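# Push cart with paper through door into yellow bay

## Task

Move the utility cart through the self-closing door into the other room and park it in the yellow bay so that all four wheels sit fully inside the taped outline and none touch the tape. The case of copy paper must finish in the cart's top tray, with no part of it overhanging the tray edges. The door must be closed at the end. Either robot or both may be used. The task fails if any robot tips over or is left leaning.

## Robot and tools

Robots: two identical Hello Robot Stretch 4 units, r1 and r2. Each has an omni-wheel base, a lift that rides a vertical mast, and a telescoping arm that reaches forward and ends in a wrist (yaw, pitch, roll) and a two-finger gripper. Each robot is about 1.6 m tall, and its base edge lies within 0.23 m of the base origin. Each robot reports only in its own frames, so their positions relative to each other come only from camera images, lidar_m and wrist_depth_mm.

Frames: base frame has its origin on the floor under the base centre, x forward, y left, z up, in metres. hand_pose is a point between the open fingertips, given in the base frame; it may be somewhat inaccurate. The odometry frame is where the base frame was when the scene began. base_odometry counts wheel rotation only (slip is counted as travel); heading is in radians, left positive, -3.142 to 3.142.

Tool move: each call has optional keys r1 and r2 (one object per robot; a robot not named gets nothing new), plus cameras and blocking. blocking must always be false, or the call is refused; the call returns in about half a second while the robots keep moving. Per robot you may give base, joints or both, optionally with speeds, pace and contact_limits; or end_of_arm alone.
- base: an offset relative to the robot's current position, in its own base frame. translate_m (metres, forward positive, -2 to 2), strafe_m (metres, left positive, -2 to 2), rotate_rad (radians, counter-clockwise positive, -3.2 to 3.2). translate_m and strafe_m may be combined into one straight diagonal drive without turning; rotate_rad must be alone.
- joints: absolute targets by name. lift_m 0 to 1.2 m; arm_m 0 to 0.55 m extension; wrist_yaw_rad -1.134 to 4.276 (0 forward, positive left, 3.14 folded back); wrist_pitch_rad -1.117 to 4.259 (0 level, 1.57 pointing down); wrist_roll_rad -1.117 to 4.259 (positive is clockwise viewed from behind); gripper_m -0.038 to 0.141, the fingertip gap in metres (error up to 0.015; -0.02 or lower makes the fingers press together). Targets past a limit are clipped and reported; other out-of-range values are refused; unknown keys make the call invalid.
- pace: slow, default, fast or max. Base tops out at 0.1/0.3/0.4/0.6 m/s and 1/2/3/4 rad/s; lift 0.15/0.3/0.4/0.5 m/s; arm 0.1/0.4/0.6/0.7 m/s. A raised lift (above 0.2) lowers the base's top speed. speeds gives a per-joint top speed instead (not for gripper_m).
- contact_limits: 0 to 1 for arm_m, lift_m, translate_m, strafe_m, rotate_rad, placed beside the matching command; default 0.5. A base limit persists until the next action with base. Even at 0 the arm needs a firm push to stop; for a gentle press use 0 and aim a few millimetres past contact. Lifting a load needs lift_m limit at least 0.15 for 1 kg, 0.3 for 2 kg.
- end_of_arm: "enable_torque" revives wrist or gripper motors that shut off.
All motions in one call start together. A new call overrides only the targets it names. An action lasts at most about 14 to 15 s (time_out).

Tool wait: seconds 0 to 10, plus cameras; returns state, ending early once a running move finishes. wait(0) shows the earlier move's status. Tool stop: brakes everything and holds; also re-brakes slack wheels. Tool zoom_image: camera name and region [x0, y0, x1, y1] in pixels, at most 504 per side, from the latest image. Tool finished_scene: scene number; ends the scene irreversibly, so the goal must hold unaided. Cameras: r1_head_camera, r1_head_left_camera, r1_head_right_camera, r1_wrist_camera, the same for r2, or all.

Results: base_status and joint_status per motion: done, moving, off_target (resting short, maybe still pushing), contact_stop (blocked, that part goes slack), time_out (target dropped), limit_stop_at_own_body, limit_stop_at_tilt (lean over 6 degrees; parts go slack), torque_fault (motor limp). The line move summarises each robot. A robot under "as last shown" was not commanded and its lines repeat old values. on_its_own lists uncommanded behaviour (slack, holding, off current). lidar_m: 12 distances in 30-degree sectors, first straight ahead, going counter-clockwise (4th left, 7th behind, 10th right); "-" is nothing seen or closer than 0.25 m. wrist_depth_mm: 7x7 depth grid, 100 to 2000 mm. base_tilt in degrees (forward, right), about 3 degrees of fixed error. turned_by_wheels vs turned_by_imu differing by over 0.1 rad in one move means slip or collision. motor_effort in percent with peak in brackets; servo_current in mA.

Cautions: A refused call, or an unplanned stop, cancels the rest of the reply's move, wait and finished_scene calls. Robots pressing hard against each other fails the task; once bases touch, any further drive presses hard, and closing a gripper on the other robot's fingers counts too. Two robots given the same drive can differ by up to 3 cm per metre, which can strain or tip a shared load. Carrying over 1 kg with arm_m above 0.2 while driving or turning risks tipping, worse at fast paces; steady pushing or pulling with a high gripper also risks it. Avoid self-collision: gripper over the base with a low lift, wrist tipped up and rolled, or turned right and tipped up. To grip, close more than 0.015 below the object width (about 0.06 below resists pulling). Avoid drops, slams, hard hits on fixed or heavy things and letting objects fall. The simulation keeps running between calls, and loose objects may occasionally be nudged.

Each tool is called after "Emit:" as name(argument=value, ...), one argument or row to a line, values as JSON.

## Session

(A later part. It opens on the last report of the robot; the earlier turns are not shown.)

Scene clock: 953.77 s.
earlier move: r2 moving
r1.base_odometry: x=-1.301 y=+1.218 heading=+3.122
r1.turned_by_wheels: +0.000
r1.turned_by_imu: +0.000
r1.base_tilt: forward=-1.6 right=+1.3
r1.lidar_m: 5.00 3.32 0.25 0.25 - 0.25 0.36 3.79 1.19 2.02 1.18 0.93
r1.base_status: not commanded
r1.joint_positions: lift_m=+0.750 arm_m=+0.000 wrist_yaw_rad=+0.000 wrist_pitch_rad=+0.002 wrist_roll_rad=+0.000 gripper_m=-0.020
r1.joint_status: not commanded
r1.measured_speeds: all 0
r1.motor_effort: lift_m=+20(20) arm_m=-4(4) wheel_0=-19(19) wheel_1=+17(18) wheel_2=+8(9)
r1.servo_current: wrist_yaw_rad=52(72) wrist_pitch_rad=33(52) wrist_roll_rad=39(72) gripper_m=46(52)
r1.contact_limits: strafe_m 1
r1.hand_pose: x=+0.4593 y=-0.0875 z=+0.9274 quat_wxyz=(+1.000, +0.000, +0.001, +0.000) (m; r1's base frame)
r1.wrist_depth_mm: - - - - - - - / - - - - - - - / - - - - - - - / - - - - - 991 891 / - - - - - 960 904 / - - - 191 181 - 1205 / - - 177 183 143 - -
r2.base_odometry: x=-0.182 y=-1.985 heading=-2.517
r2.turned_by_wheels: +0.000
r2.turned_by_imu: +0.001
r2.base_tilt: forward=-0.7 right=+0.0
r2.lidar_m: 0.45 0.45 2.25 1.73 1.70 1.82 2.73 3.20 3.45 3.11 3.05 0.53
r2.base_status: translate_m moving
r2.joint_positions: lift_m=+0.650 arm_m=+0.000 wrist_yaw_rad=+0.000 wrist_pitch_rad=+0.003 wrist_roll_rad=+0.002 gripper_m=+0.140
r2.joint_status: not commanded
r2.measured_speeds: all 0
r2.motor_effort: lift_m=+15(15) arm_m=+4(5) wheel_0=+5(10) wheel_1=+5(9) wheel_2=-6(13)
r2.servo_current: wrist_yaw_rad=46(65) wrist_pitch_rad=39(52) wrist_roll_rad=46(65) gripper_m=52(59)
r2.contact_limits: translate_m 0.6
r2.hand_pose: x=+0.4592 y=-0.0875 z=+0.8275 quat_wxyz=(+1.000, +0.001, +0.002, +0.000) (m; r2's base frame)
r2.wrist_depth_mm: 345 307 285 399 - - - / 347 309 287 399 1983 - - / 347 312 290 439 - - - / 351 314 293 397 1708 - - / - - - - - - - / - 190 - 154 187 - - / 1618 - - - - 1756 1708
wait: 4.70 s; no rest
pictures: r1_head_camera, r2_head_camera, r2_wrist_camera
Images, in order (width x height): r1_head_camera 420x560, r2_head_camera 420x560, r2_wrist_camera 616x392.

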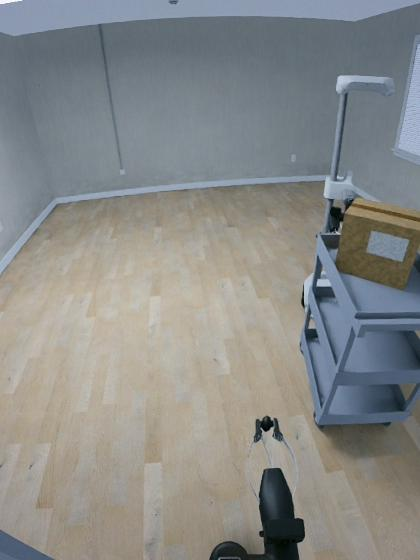

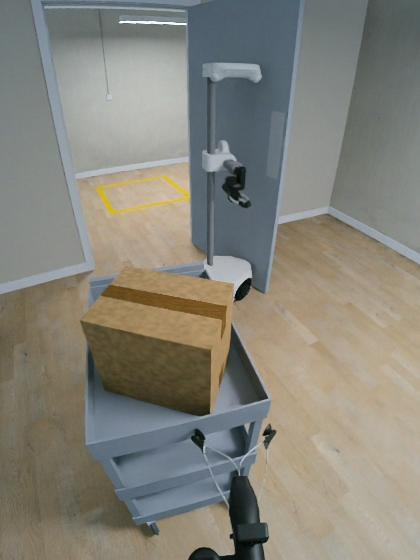

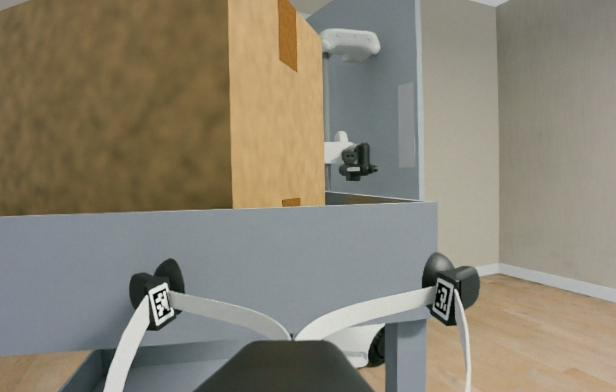

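Emit:
move(
  blocking=false,
  r2={"base":{"translate_m":-0.06}},
)

Emit:
wait(
  seconds=0.9,
)

Emit:
move(
  blocking=false,
  r2={"base":{"rotate_rad":0.25}},
)

Emit:
wait(
  seconds=1.2,
  cameras=["r2_head_camera","r2_wrist_camera"],
)

Scene clock: 978.83 s.
earlier move: r2 done
move: r2 moving
r1: as last shown
r1.lidar_m: 4.99 3.33 0.25 0.25 - 0.25 0.36 3.75 1.18 2.05 1.16 0.94
r1.motor_effort: lift_m=+20(20) arm_m=-4(4) wheel_0=-19(19) wheel_1=+18(18) wheel_2=+8(8)
r1.servo_current: wrist_yaw_rad=33(65) wrist_pitch_rad=39(46) wrist_roll_rad=46(65) gripper_m=39(46)
r1.contact_limits: strafe_m 1
r1.wrist_depth_mm: - - - - - - - / - - - - - - - / - - - - - - - / - - - - - 976 878 / - - - - - 960 891 / - - - 191 181 - 1205 / - - 178 183 143 - -
r2.base_odometry: x=-0.157 y=-1.967 heading=-2.518
r2.turned_by_wheels: +0.000
r2.turned_by_imu: +0.000
r2.base_tilt: forward=-0.7 right=+0.1
r2.lidar_m: 0.47 0.45 2.21 1.71 1.67 1.80 2.73 3.17 3.38 3.13 3.06 0.54
r2.base_status: translate_m moving
r2.joint_positions: lift_m=+0.650 arm_m=+0.000 wrist_yaw_rad=+0.000 wrist_pitch_rad=+0.003 wrist_roll_rad=+0.002 gripper_m=+0.140
r2.joint_status: not commanded
r2.measured_speeds: translate_m=-0.120 strafe_m=+0.000 rotate_rad=-0.001 lift_m=+0.000 arm_m=+0.000 wrist_yaw_rad=+0.000 wrist_pitch_rad=+0.000 wrist_roll_rad=+0.000
r2.motor_effort: lift_m=+15(15) arm_m=+4(5) wheel_0=-4(8) wheel_1=-8(8) wheel_2=+12(13)
r2.servo_current: wrist_yaw_rad=46(52) wrist_pitch_rad=39(46) wrist_roll_rad=39(65) gripper_m=46(59)
r2.hand_pose: x=+0.4592 y=-0.0875 z=+0.8275 quat_wxyz=(+1.000, +0.001, +0.002, +0.000) (m; r2's base frame)
r2.wrist_depth_mm: 375 342 315 462 - - - / 379 343 315 462 - - - / 382 345 319 421 - - - / 389 349 319 459 1808 - - / - - - - - - - / - 187 177 157 187 - - / 1863 - - - - 1661 1661
pictures: none

Scene clock: 979.60 s.
earlier move: r2 done
r1.base_odometry: x=-1.301 y=+1.218 heading=+3.122
r1.turned_by_wheels: +0.000
r1.turned_by_imu: +0.000
r1.base_tilt: forward=-1.6 right=+1.3
r1.lidar_m: 4.98 3.32 0.25 0.25 - 0.25 0.36 3.80 1.21 2.05 1.16 0.93
r1.base_status: not commanded
r1.joint_positions: lift_m=+0.750 arm_m=+0.000 wrist_yaw_rad=+0.000 wrist_pitch_rad=+0.002 wrist_roll_rad=+0.000 gripper_m=-0.020
r1.joint_status: not commanded
r1.measured_speeds: all 0
r1.motor_effort: lift_m=+20(20) arm_m=-4(4) wheel_0=-19(19) wheel_1=+18(18) wheel_2=+8(8)
r1.servo_current: wrist_yaw_rad=46(65) wrist_pitch_rad=39(46) wrist_roll_rad=46(72) gripper_m=39(46)
r1.contact_limits: strafe_m 1
r1.hand_pose: x=+0.4593 y=-0.0875 z=+0.9274 quat_wxyz=(+1.000, +0.000, +0.001, +0.000) (m; r1's base frame)
r1.wrist_depth_mm: - - - - - - - / - - - - - - - / - - - - - - - / - - - - - 976 891 / - - - - - 946 891 / - - - 191 182 - 1205 / - - 178 183 144 - -
r2.base_odometry: x=-0.133 y=-1.950 heading=-2.518
r2.turned_by_wheels: +0.000
r2.turned_by_imu: +0.000
r2.base_tilt: forward=-0.7 right=+0.1
r2.lidar_m: 0.49 0.51 2.21 1.73 1.65 1.82 2.68 3.16 3.38 3.13 3.07 0.58
r2.base_status: done
r2.joint_positions: lift_m=+0.650 arm_m=+0.000 wrist_yaw_rad=+0.000 wrist_pitch_rad=+0.003 wrist_roll_rad=+0.002 gripper_m=+0.140
r2.joint_status: not commanded
r2.measured_speeds: all 0
r2.motor_effort: lift_m=+15(15) arm_m=+4(5) wheel_0=-4(8) wheel_1=-4(8) wheel_2=+2(13)
r2.servo_current: wrist_yaw_rad=59(59) wrist_pitch_rad=46(46) wrist_roll_rad=46(65) gripper_m=46(59)
r2.hand_pose: x=+0.4592 y=-0.0875 z=+0.8275 quat_wxyz=(+1.000, +0.001, +0.002, +0.000) (m; r2's base frame)
r2.wrist_depth_mm: 424 377 345 - - - - / 421 379 347 500 - - - / 430 382 351 496 - - - / 433 384 353 496 - - - / - - - - - - - / - 191 176 160 197 - - / 1808 - - - - 1708 1808
wait: 0.77 of 0.9 s (r2 has come to rest)
pictures: none

Scene clock: 980.10 s.
move: r2 moving
r1: as last shown
r1.lidar_m: 4.99 3.33 0.25 0.25 - 0.25 0.39 3.80 1.21 2.04 1.14 0.93
r1.motor_effort: lift_m=+20(20) arm_m=-4(4) wheel_0=-19(19) wheel_1=+17(18) wheel_2=+8(8)
r1.servo_current: wrist_yaw_rad=39(65) wrist_pitch_rad=39(46) wrist_roll_rad=39(65) gripper_m=39(46)
r1.contact_limits: strafe_m 1
r1.wrist_depth_mm: - - - - - - - / - - - - - - - / - - - - - - - / - - - - - 1008 878 / - - - - - 946 891 / - - - 191 182 - 1229 / - - 178 183 143 - -
r2.base_odometry: x=-0.133 y=-1.950 heading=-2.310
r2.turned_by_wheels: +0.208
r2.turned_by_imu: +0.202
r2.base_tilt: forward=-0.7 right=+0.1
r2.lidar_m: 0.51 0.55 1.91 1.65 1.67 1.96 3.16 3.17 3.49 3.06 3.08 0.52
r2.base_status: rotate_rad moving
r2.joint_positions: lift_m=+0.650 arm_m=+0.000 wrist_yaw_rad=+0.000 wrist_pitch_rad=+0.003 wrist_roll_rad=+0.002 gripper_m=+0.140
r2.joint_status: not commanded
r2.measured_speeds: translate_m=-0.001 strafe_m=+0.001 rotate_rad=+0.432 lift_m=+0.000 arm_m=+0.000 wrist_yaw_rad=+0.000 wrist_pitch_rad=+0.000 wrist_roll_rad=+0.000
r2.motor_effort: lift_m=+15(15) arm_m=+4(4) wheel_0=+1(8) wheel_1=-4(10) wheel_2=-5(11)
r2.servo_current: wrist_yaw_rad=33(52) wrist_pitch_rad=46(46) wrist_roll_rad=52(65) gripper_m=59(59)
r2.hand_pose: x=+0.4592 y=-0.0875 z=+0.8275 quat_wxyz=(+1.000, +0.001, +0.002, +0.000) (m; r2's base frame)
r2.wrist_depth_mm: - - 404 343 345 1808 - / - - 407 345 375 1661 - / - - 410 351 375 1661 - / - - 413 351 375 535 - / - - - - - - - / 304 189 196 157 196 186 - / 301 1708 768 - - 1576 -
pictures: none

Scene clock: 980.60 s.
earlier move: r2 done
r1.base_odometry: x=-1.301 y=+1.218 heading=+3.122
r1.turned_by_wheels: +0.000
r1.turned_by_imu: +0.000
r1.base_tilt: forward=-1.6 right=+1.3
r1.lidar_m: 4.97 3.29 0.25 0.25 - 0.25 0.38 3.79 1.23 2.04 1.12 0.91
r1.base_status: not commanded
r1.joint_positions: lift_m=+0.750 arm_m=+0.000 wrist_yaw_rad=+0.000 wrist_pitch_rad=+0.002 wrist_roll_rad=+0.000 gripper_m=-0.020
r1.joint_status: not commanded
r1.measured_speeds: all 0
r1.motor_effort: lift_m=+20(20) arm_m=-4(4) wheel_0=-19(19) wheel_1=+18(18) wheel_2=+8(8)
r1.servo_current: wrist_yaw_rad=39(65) wrist_pitch_rad=39(46) wrist_roll_rad=52(65) gripper_m=52(52)
r1.contact_limits: strafe_m 1
r1.hand_pose: x=+0.4593 y=-0.0875 z=+0.9274 quat_wxyz=(+1.000, +0.000, +0.001, +0.000) (m; r1's base frame)
r1.wrist_depth_mm: - - - - - - - / - - - - - - - / - - - - - - - / - - - - - 976 904 / - - - - - 960 891 / - - - 191 181 - 1205 / - - 178 183 144 - -
r2.base_odometry: x=-0.133 y=-1.950 heading=-2.269
r2.turned_by_wheels: +0.042
r2.turned_by_imu: +0.040
r2.base_tilt: forward=-0.7 right=+0.1
r2.lidar_m: 0.50 2.66 1.89 1.65 1.68 2.03 3.17 3.19 3.42 3.05 3.11 0.55
r2.base_status: done
r2.joint_positions: lift_m=+0.650 arm_m=+0.000 wrist_yaw_rad=+0.000 wrist_pitch_rad=+0.003 wrist_roll_rad=+0.002 gripper_m=+0.140
r2.joint_status: not commanded
r2.measured_speeds: all 0
r2.motor_effort: lift_m=+15(15) arm_m=+4(5) wheel_0=-3(8) wheel_1=-3(10) wheel_2=-4(11)
r2.servo_current: wrist_yaw_rad=39(59) wrist_pitch_rad=33(52) wrist_roll_rad=46(65) gripper_m=46(65)
r2.hand_pose: x=+0.4592 y=-0.0875 z=+0.8275 quat_wxyz=(+1.000, +0.001, +0.002, +0.000) (m; r2's base frame)
r2.wrist_depth_mm: - - 436 357 320 - - / - - 430 357 325 477 - / - - 430 364 325 473 - / - - 439 366 330 459 - / - - - - - - - / - 191 191 157 192 186 - / 1756 1661 1708 - - 1576 -
wait: 0.50 of 1.2 s (r2 has come to rest)
pictures: r2_head_camera, r2_wrist_camera
Images, in order (width x height): r2_head_camera 420x560, r2_wrist_camera 616x392.

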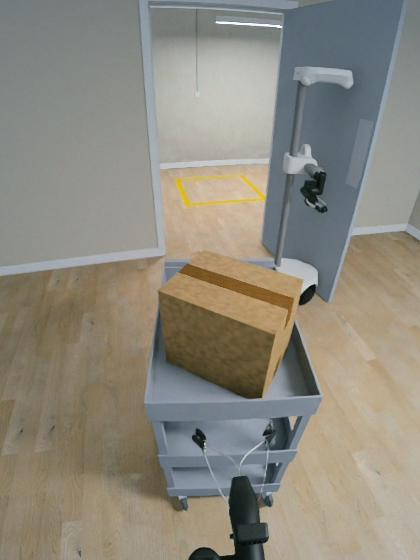

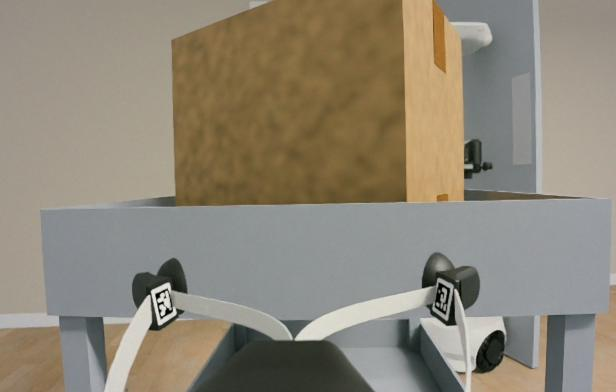

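Emit:
move(
  blocking=false,
  r2={"base":{"translate_m":0.6,"strafe_m":-0.01},"pace":"slow","contact_limits":{"translate_m":0.6}},
)

Emit:
wait(
  seconds=6.7,
  cameras=["r2_head_camera","r2_wrist_camera","r1_head_right_camera"],
)

Scene clock: 994.67 s.
move: r2 moving
r1: as last shown
r1.base_tilt: forward=-1.6 right=+1.2
r1.lidar_m: 5.00 3.34 0.25 0.25 - 0.25 0.36 3.79 1.21 2.01 1.14 0.92
r1.motor_effort: lift_m=+20(20) arm_m=-4(4) wheel_0=-18(19) wheel_1=+17(18) wheel_2=+8(8)
r1.servo_current: wrist_yaw_rad=59(65) wrist_pitch_rad=52(52) wrist_roll_rad=52(65) gripper_m=46(46)
r1.contact_limits: strafe_m 1
r1.wrist_depth_mm: - - - - - - - / - - - - - - - / - - - - - - - / - - - - - 976 878 / - - - - - 960 904 / - - - 191 181 - 1205 / - - 177 183 144 - -
r2.base_odometry: x=-0.141 y=-1.960 heading=-2.269
r2.turned_by_wheels: +0.000
r2.turned_by_imu: +0.001
r2.base_tilt: forward=-0.7 right=+0.1
r2.lidar_m: 0.49 2.67 1.86 1.67 1.70 2.02 3.16 3.18 3.43 3.07 3.10 0.52
r2.base_status: translate_m moving; strafe_m moving
r2.joint_positions: lift_m=+0.650 arm_m=+0.000 wrist_yaw_rad=+0.000 wrist_pitch_rad=+0.003 wrist_roll_rad=+0.002 gripper_m=+0.140
r2.joint_status: not commanded
r2.measured_speeds: translate_m=+0.049 strafe_m=-0.001 rotate_rad=+0.003 lift_m=+0.000 arm_m=+0.000 wrist_yaw_rad=+0.000 wrist_pitch_rad=+0.000 wrist_roll_rad=+0.000
r2.motor_effort: lift_m=+15(15) arm_m=+4(4) wheel_0=+7(7) wheel_1=+4(6) wheel_2=-9(10)
r2.servo_current: wrist_yaw_rad=52(52) wrist_pitch_rad=46(46) wrist_roll_rad=39(59) gripper_m=52(52)
r2.contact_limits: translate_m 0.6
r2.hand_pose: x=+0.4592 y=-0.0875 z=+0.8275 quat_wxyz=(+1.000, +0.001, +0.002, +0.000) (m; r2's base frame)
r2.wrist_depth_mm: - - 427 345 312 - - / - - 418 351 314 452 - / - - 418 353 317 452 - / - - 424 355 319 449 - / - - - - - - - / - 191 190 157 187 186 - / 1618 1708 1661 - - 1576 -
pictures: none

Scene clock: 1001.37 s.
earlier move: r2 moving
r1.base_odometry: x=-1.301 y=+1.218 heading=+3.122
r1.turned_by_wheels: +0.000
r1.turned_by_imu: +0.000
r1.base_tilt: forward=-1.6 right=+1.3
r1.lidar_m: 4.99 3.35 0.25 0.25 - 0.25 0.38 3.79 1.21 1.08 0.61 0.77
r1.base_status: not commanded
r1.joint_positions: lift_m=+0.750 arm_m=+0.000 wrist_yaw_rad=+0.000 wrist_pitch_rad=+0.002 wrist_roll_rad=+0.000 gripper_m=-0.020
r1.joint_status: not commanded
r1.measured_speeds: all 0
r1.motor_effort: lift_m=+20(20) arm_m=-4(4) wheel_0=-18(20) wheel_1=+18(18) wheel_2=+8(9)
r1.servo_current: wrist_yaw_rad=59(72) wrist_pitch_rad=39(52) wrist_roll_rad=59(72) gripper_m=46(52)
r1.contact_limits: strafe_m 1
r1.hand_pose: x=+0.4593 y=-0.0875 z=+0.9274 quat_wxyz=(+1.000, +0.000, +0.001, +0.000) (m; r1's base frame)
r1.wrist_depth_mm: - - - - - - - / - - - - - - - / - - - - - - - / - - - - - 1255 - / - - - - - - 960 / - - - 191 - - - / - - 178 183 143 - -
r2.base_odometry: x=-0.526 y=-2.404 heading=-2.269
r2.turned_by_wheels: +0.000
r2.turned_by_imu: +0.002
r2.base_tilt: forward=-0.7 right=+0.1
r2.lidar_m: 0.44 0.47 2.00 1.79 1.80 2.20 3.76 3.77 3.29 2.96 2.97 0.48
r2.base_status: translate_m moving; strafe_m moving
r2.joint_positions: lift_m=+0.650 arm_m=+0.000 wrist_yaw_rad=-0.001 wrist_pitch_rad=+0.003 wrist_roll_rad=+0.002 gripper_m=+0.140
r2.joint_status: not commanded
r2.measured_speeds: all 0
r2.motor_effort: lift_m=+15(15) arm_m=+4(5) wheel_0=+7(12) wheel_1=+4(8) wheel_2=-7(18)
r2.servo_current: wrist_yaw_rad=52(59) wrist_pitch_rad=39(52) wrist_roll_rad=46(59) gripper_m=52(59)
r2.contact_limits: translate_m 0.6
r2.hand_pose: x=+0.4591 y=-0.0878 z=+0.8275 quat_wxyz=(+1.000, +0.001, +0.002, -0.001) (m; r2's base frame)
r2.wrist_depth_mm: - 359 307 283 1808 - - / 415 362 309 286 1863 1255 - / - 366 312 287 1863 - 904 / - 370 314 290 455 - - / - - - - - 255 - / - 191 - 154 187 189 - / - - - - 1863 - -
wait: 6.70 s; no rest
pictures: r1_head_right_camera, r2_head_camera, r2_wrist_camera
Images, in order (width x height): r1_head_right_camera 420x672, r2_head_camera 420x560, r2_wrist_camera 616x392.

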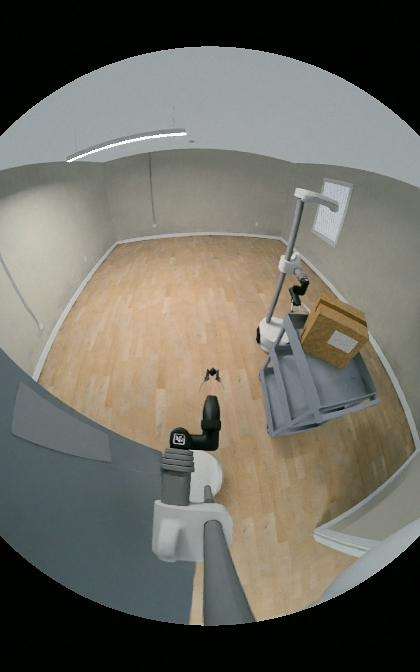

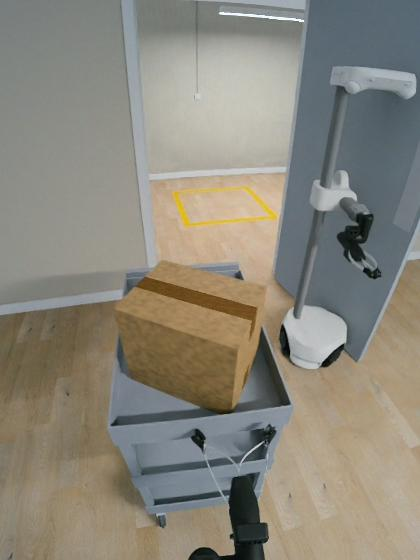

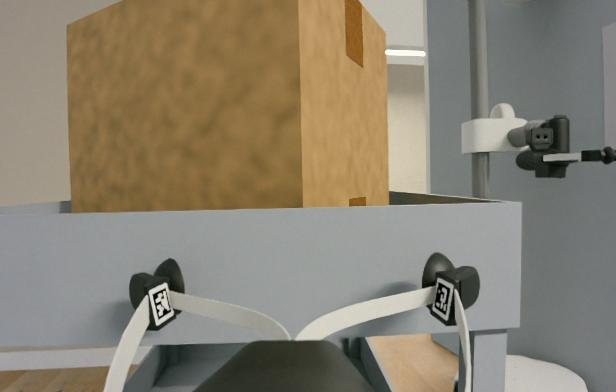

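Emit:
move(
  blocking=false,
  r2={"base":{"translate_m":-0.04,"strafe_m":0.13}},
)

Emit:
wait(
  seconds=1.3,
)

Emit:
move(
  blocking=false,
  r2={"base":{"translate_m":0.36},"pace":"slow","contact_limits":{"translate_m":0.6}},
)

Emit:
wait(
  seconds=4.3,
  cameras=["r2_head_camera","r2_wrist_camera","r1_head_right_camera"],
)

Scene clock: 1013.77 s.
earlier move: r2 done
move: r2 moving
r1: as last shown
r1.lidar_m: 4.97 3.32 0.25 0.25 - 0.25 0.38 3.79 1.20 1.05 0.61 0.78
r1.motor_effort: lift_m=+20(20) arm_m=-4(4) wheel_0=-19(19) wheel_1=+17(18) wheel_2=+8(8)
r1.servo_current: wrist_yaw_rad=39(59) wrist_pitch_rad=39(52) wrist_roll_rad=59(59) gripper_m=46(52)
r1.contact_limits: strafe_m 1
r1.wrist_depth_mm: - - - - - - - / - - - - - - - / - - - - - - - / - - - - - - - / - - - - - - 960 / - - - 190 - - - / - - 178 183 144 - -
r2.base_odometry: x=-0.497 y=-2.416 heading=-2.268
r2.turned_by_wheels: +0.001
r2.turned_by_imu: +0.001
r2.base_tilt: forward=-0.7 right=+0.1
r2.lidar_m: 0.45 0.49 1.97 1.76 1.77 2.17 3.75 3.78 3.32 2.99 3.01 0.50
r2.base_status: translate_m moving; strafe_m moving
r2.joint_positions: lift_m=+0.650 arm_m=+0.000 wrist_yaw_rad=-0.001 wrist_pitch_rad=+0.003 wrist_roll_rad=+0.002 gripper_m=+0.140
r2.joint_status: not commanded
r2.measured_speeds: translate_m=-0.035 strafe_m=+0.119 rotate_rad=+0.002 lift_m=+0.000 arm_m=+0.000 wrist_yaw_rad=+0.000 wrist_pitch_rad=+0.000 wrist_roll_rad=+0.000
r2.motor_effort: lift_m=+15(15) arm_m=+4(4) wheel_0=-12(12) wheel_1=+9(10) wheel_2=+7(8)
r2.servo_current: wrist_yaw_rad=39(59) wrist_pitch_rad=46(46) wrist_roll_rad=39(52) gripper_m=46(59)
r2.hand_pose: x=+0.4591 y=-0.0878 z=+0.8275 quat_wxyz=(+1.000, +0.001, +0.002, -0.001) (m; r2's base frame)
r2.wrist_depth_mm: - 382 329 296 449 - - / - 389 332 298 445 - - / - 392 336 300 442 - 946 / - 397 340 301 445 - - / - - - - - - - / - 187 176 157 187 184 - / - 707 - - 1863 1255 -
pictures: none

Scene clock: 1015.00 s.
earlier move: r2 done
r1.base_odometry: x=-1.301 y=+1.218 heading=+3.122
r1.turned_by_wheels: +0.000
r1.turned_by_imu: +0.000
r1.base_tilt: forward=-1.6 right=+1.3
r1.lidar_m: 4.98 3.31 0.25 0.25 - 0.25 0.39 3.77 1.19 1.09 0.60 0.79
r1.base_status: not commanded
r1.joint_positions: lift_m=+0.750 arm_m=+0.000 wrist_yaw_rad=+0.000 wrist_pitch_rad=+0.002 wrist_roll_rad=+0.000 gripper_m=-0.020
r1.joint_status: not commanded
r1.measured_speeds: all 0
r1.motor_effort: lift_m=+20(20) arm_m=-4(4) wheel_0=-19(19) wheel_1=+18(18) wheel_2=+8(8)
r1.servo_current: wrist_yaw_rad=26(65) wrist_pitch_rad=39(52) wrist_roll_rad=52(65) gripper_m=46(52)
r1.contact_limits: strafe_m 1
r1.hand_pose: x=+0.4593 y=-0.0875 z=+0.9274 quat_wxyz=(+1.000, +0.000, +0.001, +0.000) (m; r1's base frame)
r1.wrist_depth_mm: - - - - - - - / - - - - - - - / - - - - - - - / - - - - - - 1229 / - - - - - - 1008 / - - - 191 - - - / - - 178 183 143 - -
r2.base_odometry: x=-0.401 y=-2.456 heading=-2.268
r2.turned_by_wheels: +0.000
r2.turned_by_imu: +0.000
r2.base_tilt: forward=-0.7 right=+0.0
r2.lidar_m: 0.48 2.08 1.83 1.67 1.67 2.03 3.73 3.74 3.42 3.10 3.10 0.52
r2.base_status: done
r2.joint_positions: lift_m=+0.650 arm_m=+0.000 wrist_yaw_rad=-0.001 wrist_pitch_rad=+0.003 wrist_roll_rad=+0.002 gripper_m=+0.140
r2.joint_status: not commanded
r2.measured_speeds: all 0
r2.motor_effort: lift_m=+15(15) arm_m=+4(4) wheel_0=-3(13) wheel_1=+2(10) wheel_2=+4(9)
r2.servo_current: wrist_yaw_rad=46(59) wrist_pitch_rad=39(52) wrist_roll_rad=59(59) gripper_m=46(59)
r2.hand_pose: x=+0.4591 y=-0.0878 z=+0.8275 quat_wxyz=(+1.000, +0.001, +0.002, -0.001) (m; r2's base frame)
r2.wrist_depth_mm: - - 415 370 330 351 - / - - 424 373 332 477 - / - - 427 373 334 334 976 / - - 430 379 334 466 - / - - - - - - - / - 189 190 157 188 184 - / - 276 1537 - - 1576 1255
wait: 1.23 of 1.3 s (r2 has come to rest)
pictures: none

Scene clock: 1015.50 s.
move: r2 moving
r1: as last shown
r1.lidar_m: 4.99 3.32 0.25 0.25 - 0.25 0.38 3.79 1.23 1.07 0.61 0.78
r1.motor_effort: lift_m=+20(20) arm_m=-4(4) wheel_0=-19(19) wheel_1=+18(18) wheel_2=+8(9)
r1.servo_current: wrist_yaw_rad=46(59) wrist_pitch_rad=52(52) wrist_roll_rad=39(65) gripper_m=46(52)
r1.contact_limits: strafe_m 1
r1.wrist_depth_mm: - - - - - - - / - - - - - - - / - - - - - - - / - - - - - - 1205 / - - - - - - 1008 / - - - 191 - - - / - - 177 183 143 - -
r2.base_odometry: x=-0.409 y=-2.466 heading=-2.268
r2.turned_by_wheels: +0.000
r2.turned_by_imu: +0.000
r2.base_tilt: forward=-0.7 right=+0.1
r2.lidar_m: 0.47 2.10 1.84 1.64 1.67 2.05 3.75 3.78 3.43 3.09 3.12 0.51
r2.base_status: translate_m moving
r2.joint_positions: lift_m=+0.650 arm_m=+0.000 wrist_yaw_rad=-0.001 wrist_pitch_rad=+0.003 wrist_roll_rad=+0.002 gripper_m=+0.140
r2.joint_status: not commanded
r2.measured_speeds: translate_m=+0.048 strafe_m=+0.000 rotate_rad=-0.001 lift_m=+0.000 arm_m=+0.000 wrist_yaw_rad=+0.000 wrist_pitch_rad=+0.000 wrist_roll_rad=+0.000
r2.motor_effort: lift_m=+15(15) arm_m=+4(4) wheel_0=+6(9) wheel_1=+6(7) wheel_2=-10(10)
r2.servo_current: wrist_yaw_rad=46(46) wrist_pitch_rad=39(46) wrist_roll_rad=46(59) gripper_m=59(59)
r2.contact_limits: translate_m 0.6
r2.hand_pose: x=+0.4591 y=-0.0878 z=+0.8275 quat_wxyz=(+1.000, +0.001, +0.002, -0.001) (m; r2's base frame)
r2.wrist_depth_mm: - - 410 355 319 303 - / - - 413 359 319 303 - / - - 415 366 324 303 991 / - - 415 368 325 402 - / - - - - - - - / - 187 177 157 187 184 - / - 265 1576 - - 1576 1255
pictures: none

Scene clock: 1019.80 s.
earlier move: r2 moving
r1.base_odometry: x=-1.301 y=+1.218 heading=+3.122
r1.turned_by_wheels: +0.000
r1.turned_by_imu: +0.000
r1.base_tilt: forward=-1.6 right=+1.3
r1.lidar_m: 4.98 3.34 0.25 0.25 - 0.25 0.36 3.78 1.22 0.57 0.60 1.10
r1.base_status: not commanded
r1.joint_positions: lift_m=+0.750 arm_m=+0.000 wrist_yaw_rad=+0.000 wrist_pitch_rad=+0.002 wrist_roll_rad=+0.000 gripper_m=-0.020
r1.joint_status: not commanded
r1.measured_speeds: all 0
r1.motor_effort: lift_m=+20(20) arm_m=-4(4) wheel_0=-19(19) wheel_1=+18(18) wheel_2=+8(9)
r1.servo_current: wrist_yaw_rad=59(65) wrist_pitch_rad=39(52) wrist_roll_rad=59(72) gripper_m=46(52)
r1.contact_limits: strafe_m 1
r1.hand_pose: x=+0.4593 y=-0.0875 z=+0.9274 quat_wxyz=(+1.000, +0.000, +0.001, +0.000) (m; r1's base frame)
r1.wrist_depth_mm: - - - - - - - / - - - - - - - / - - - - - - - / - - - - - - - / - - - - - - - / - - - 191 - - - / - - 178 183 144 - -
r2.base_odometry: x=-0.632 y=-2.732 heading=-2.268
r2.turned_by_wheels: +0.000
r2.turned_by_imu: +0.001
r2.base_tilt: forward=-0.7 right=+0.1
r2.lidar_m: 0.44 0.47 1.91 1.70 1.74 2.12 4.12 4.11 3.36 3.02 1.01 0.49
r2.base_status: translate_m moving
r2.joint_positions: lift_m=+0.650 arm_m=+0.000 wrist_yaw_rad=-0.001 wrist_pitch_rad=+0.003 wrist_roll_rad=+0.002 gripper_m=+0.140
r2.joint_status: not commanded
r2.measured_speeds: all 0
r2.motor_effort: lift_m=+15(15) arm_m=+4(5) wheel_0=+2(11) wheel_1=+5(9) wheel_2=-4(15)
r2.servo_current: wrist_yaw_rad=33(65) wrist_pitch_rad=46(46) wrist_roll_rad=46(65) gripper_m=46(59)
r2.contact_limits: translate_m 0.6
r2.hand_pose: x=+0.4591 y=-0.0878 z=+0.8275 quat_wxyz=(+1.000, +0.001, +0.002, -0.001) (m; r2's base frame)
r2.wrist_depth_mm: - 397 343 297 320 - - / - 399 345 298 317 - - / - 394 349 300 319 - - / - 404 353 304 317 512 - / - - - - - - - / - 190 174 153 187 182 - / - - 723 - - 1708 -
wait: 4.30 s; no rest
pictures: r1_head_right_camera, r2_head_camera, r2_wrist_camera
Images, in order (width x height): r1_head_right_camera 420x672, r2_head_camera 420x560, r2_wrist_camera 616x392.

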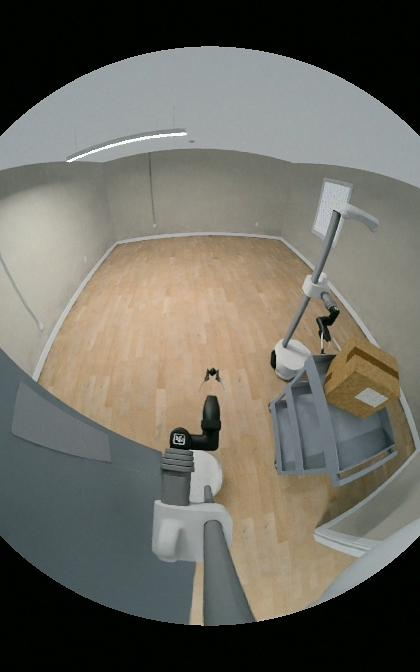

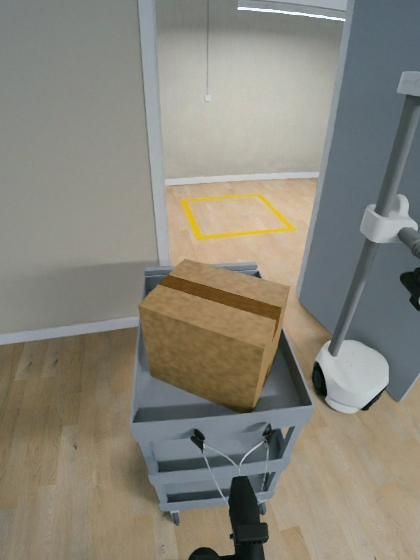

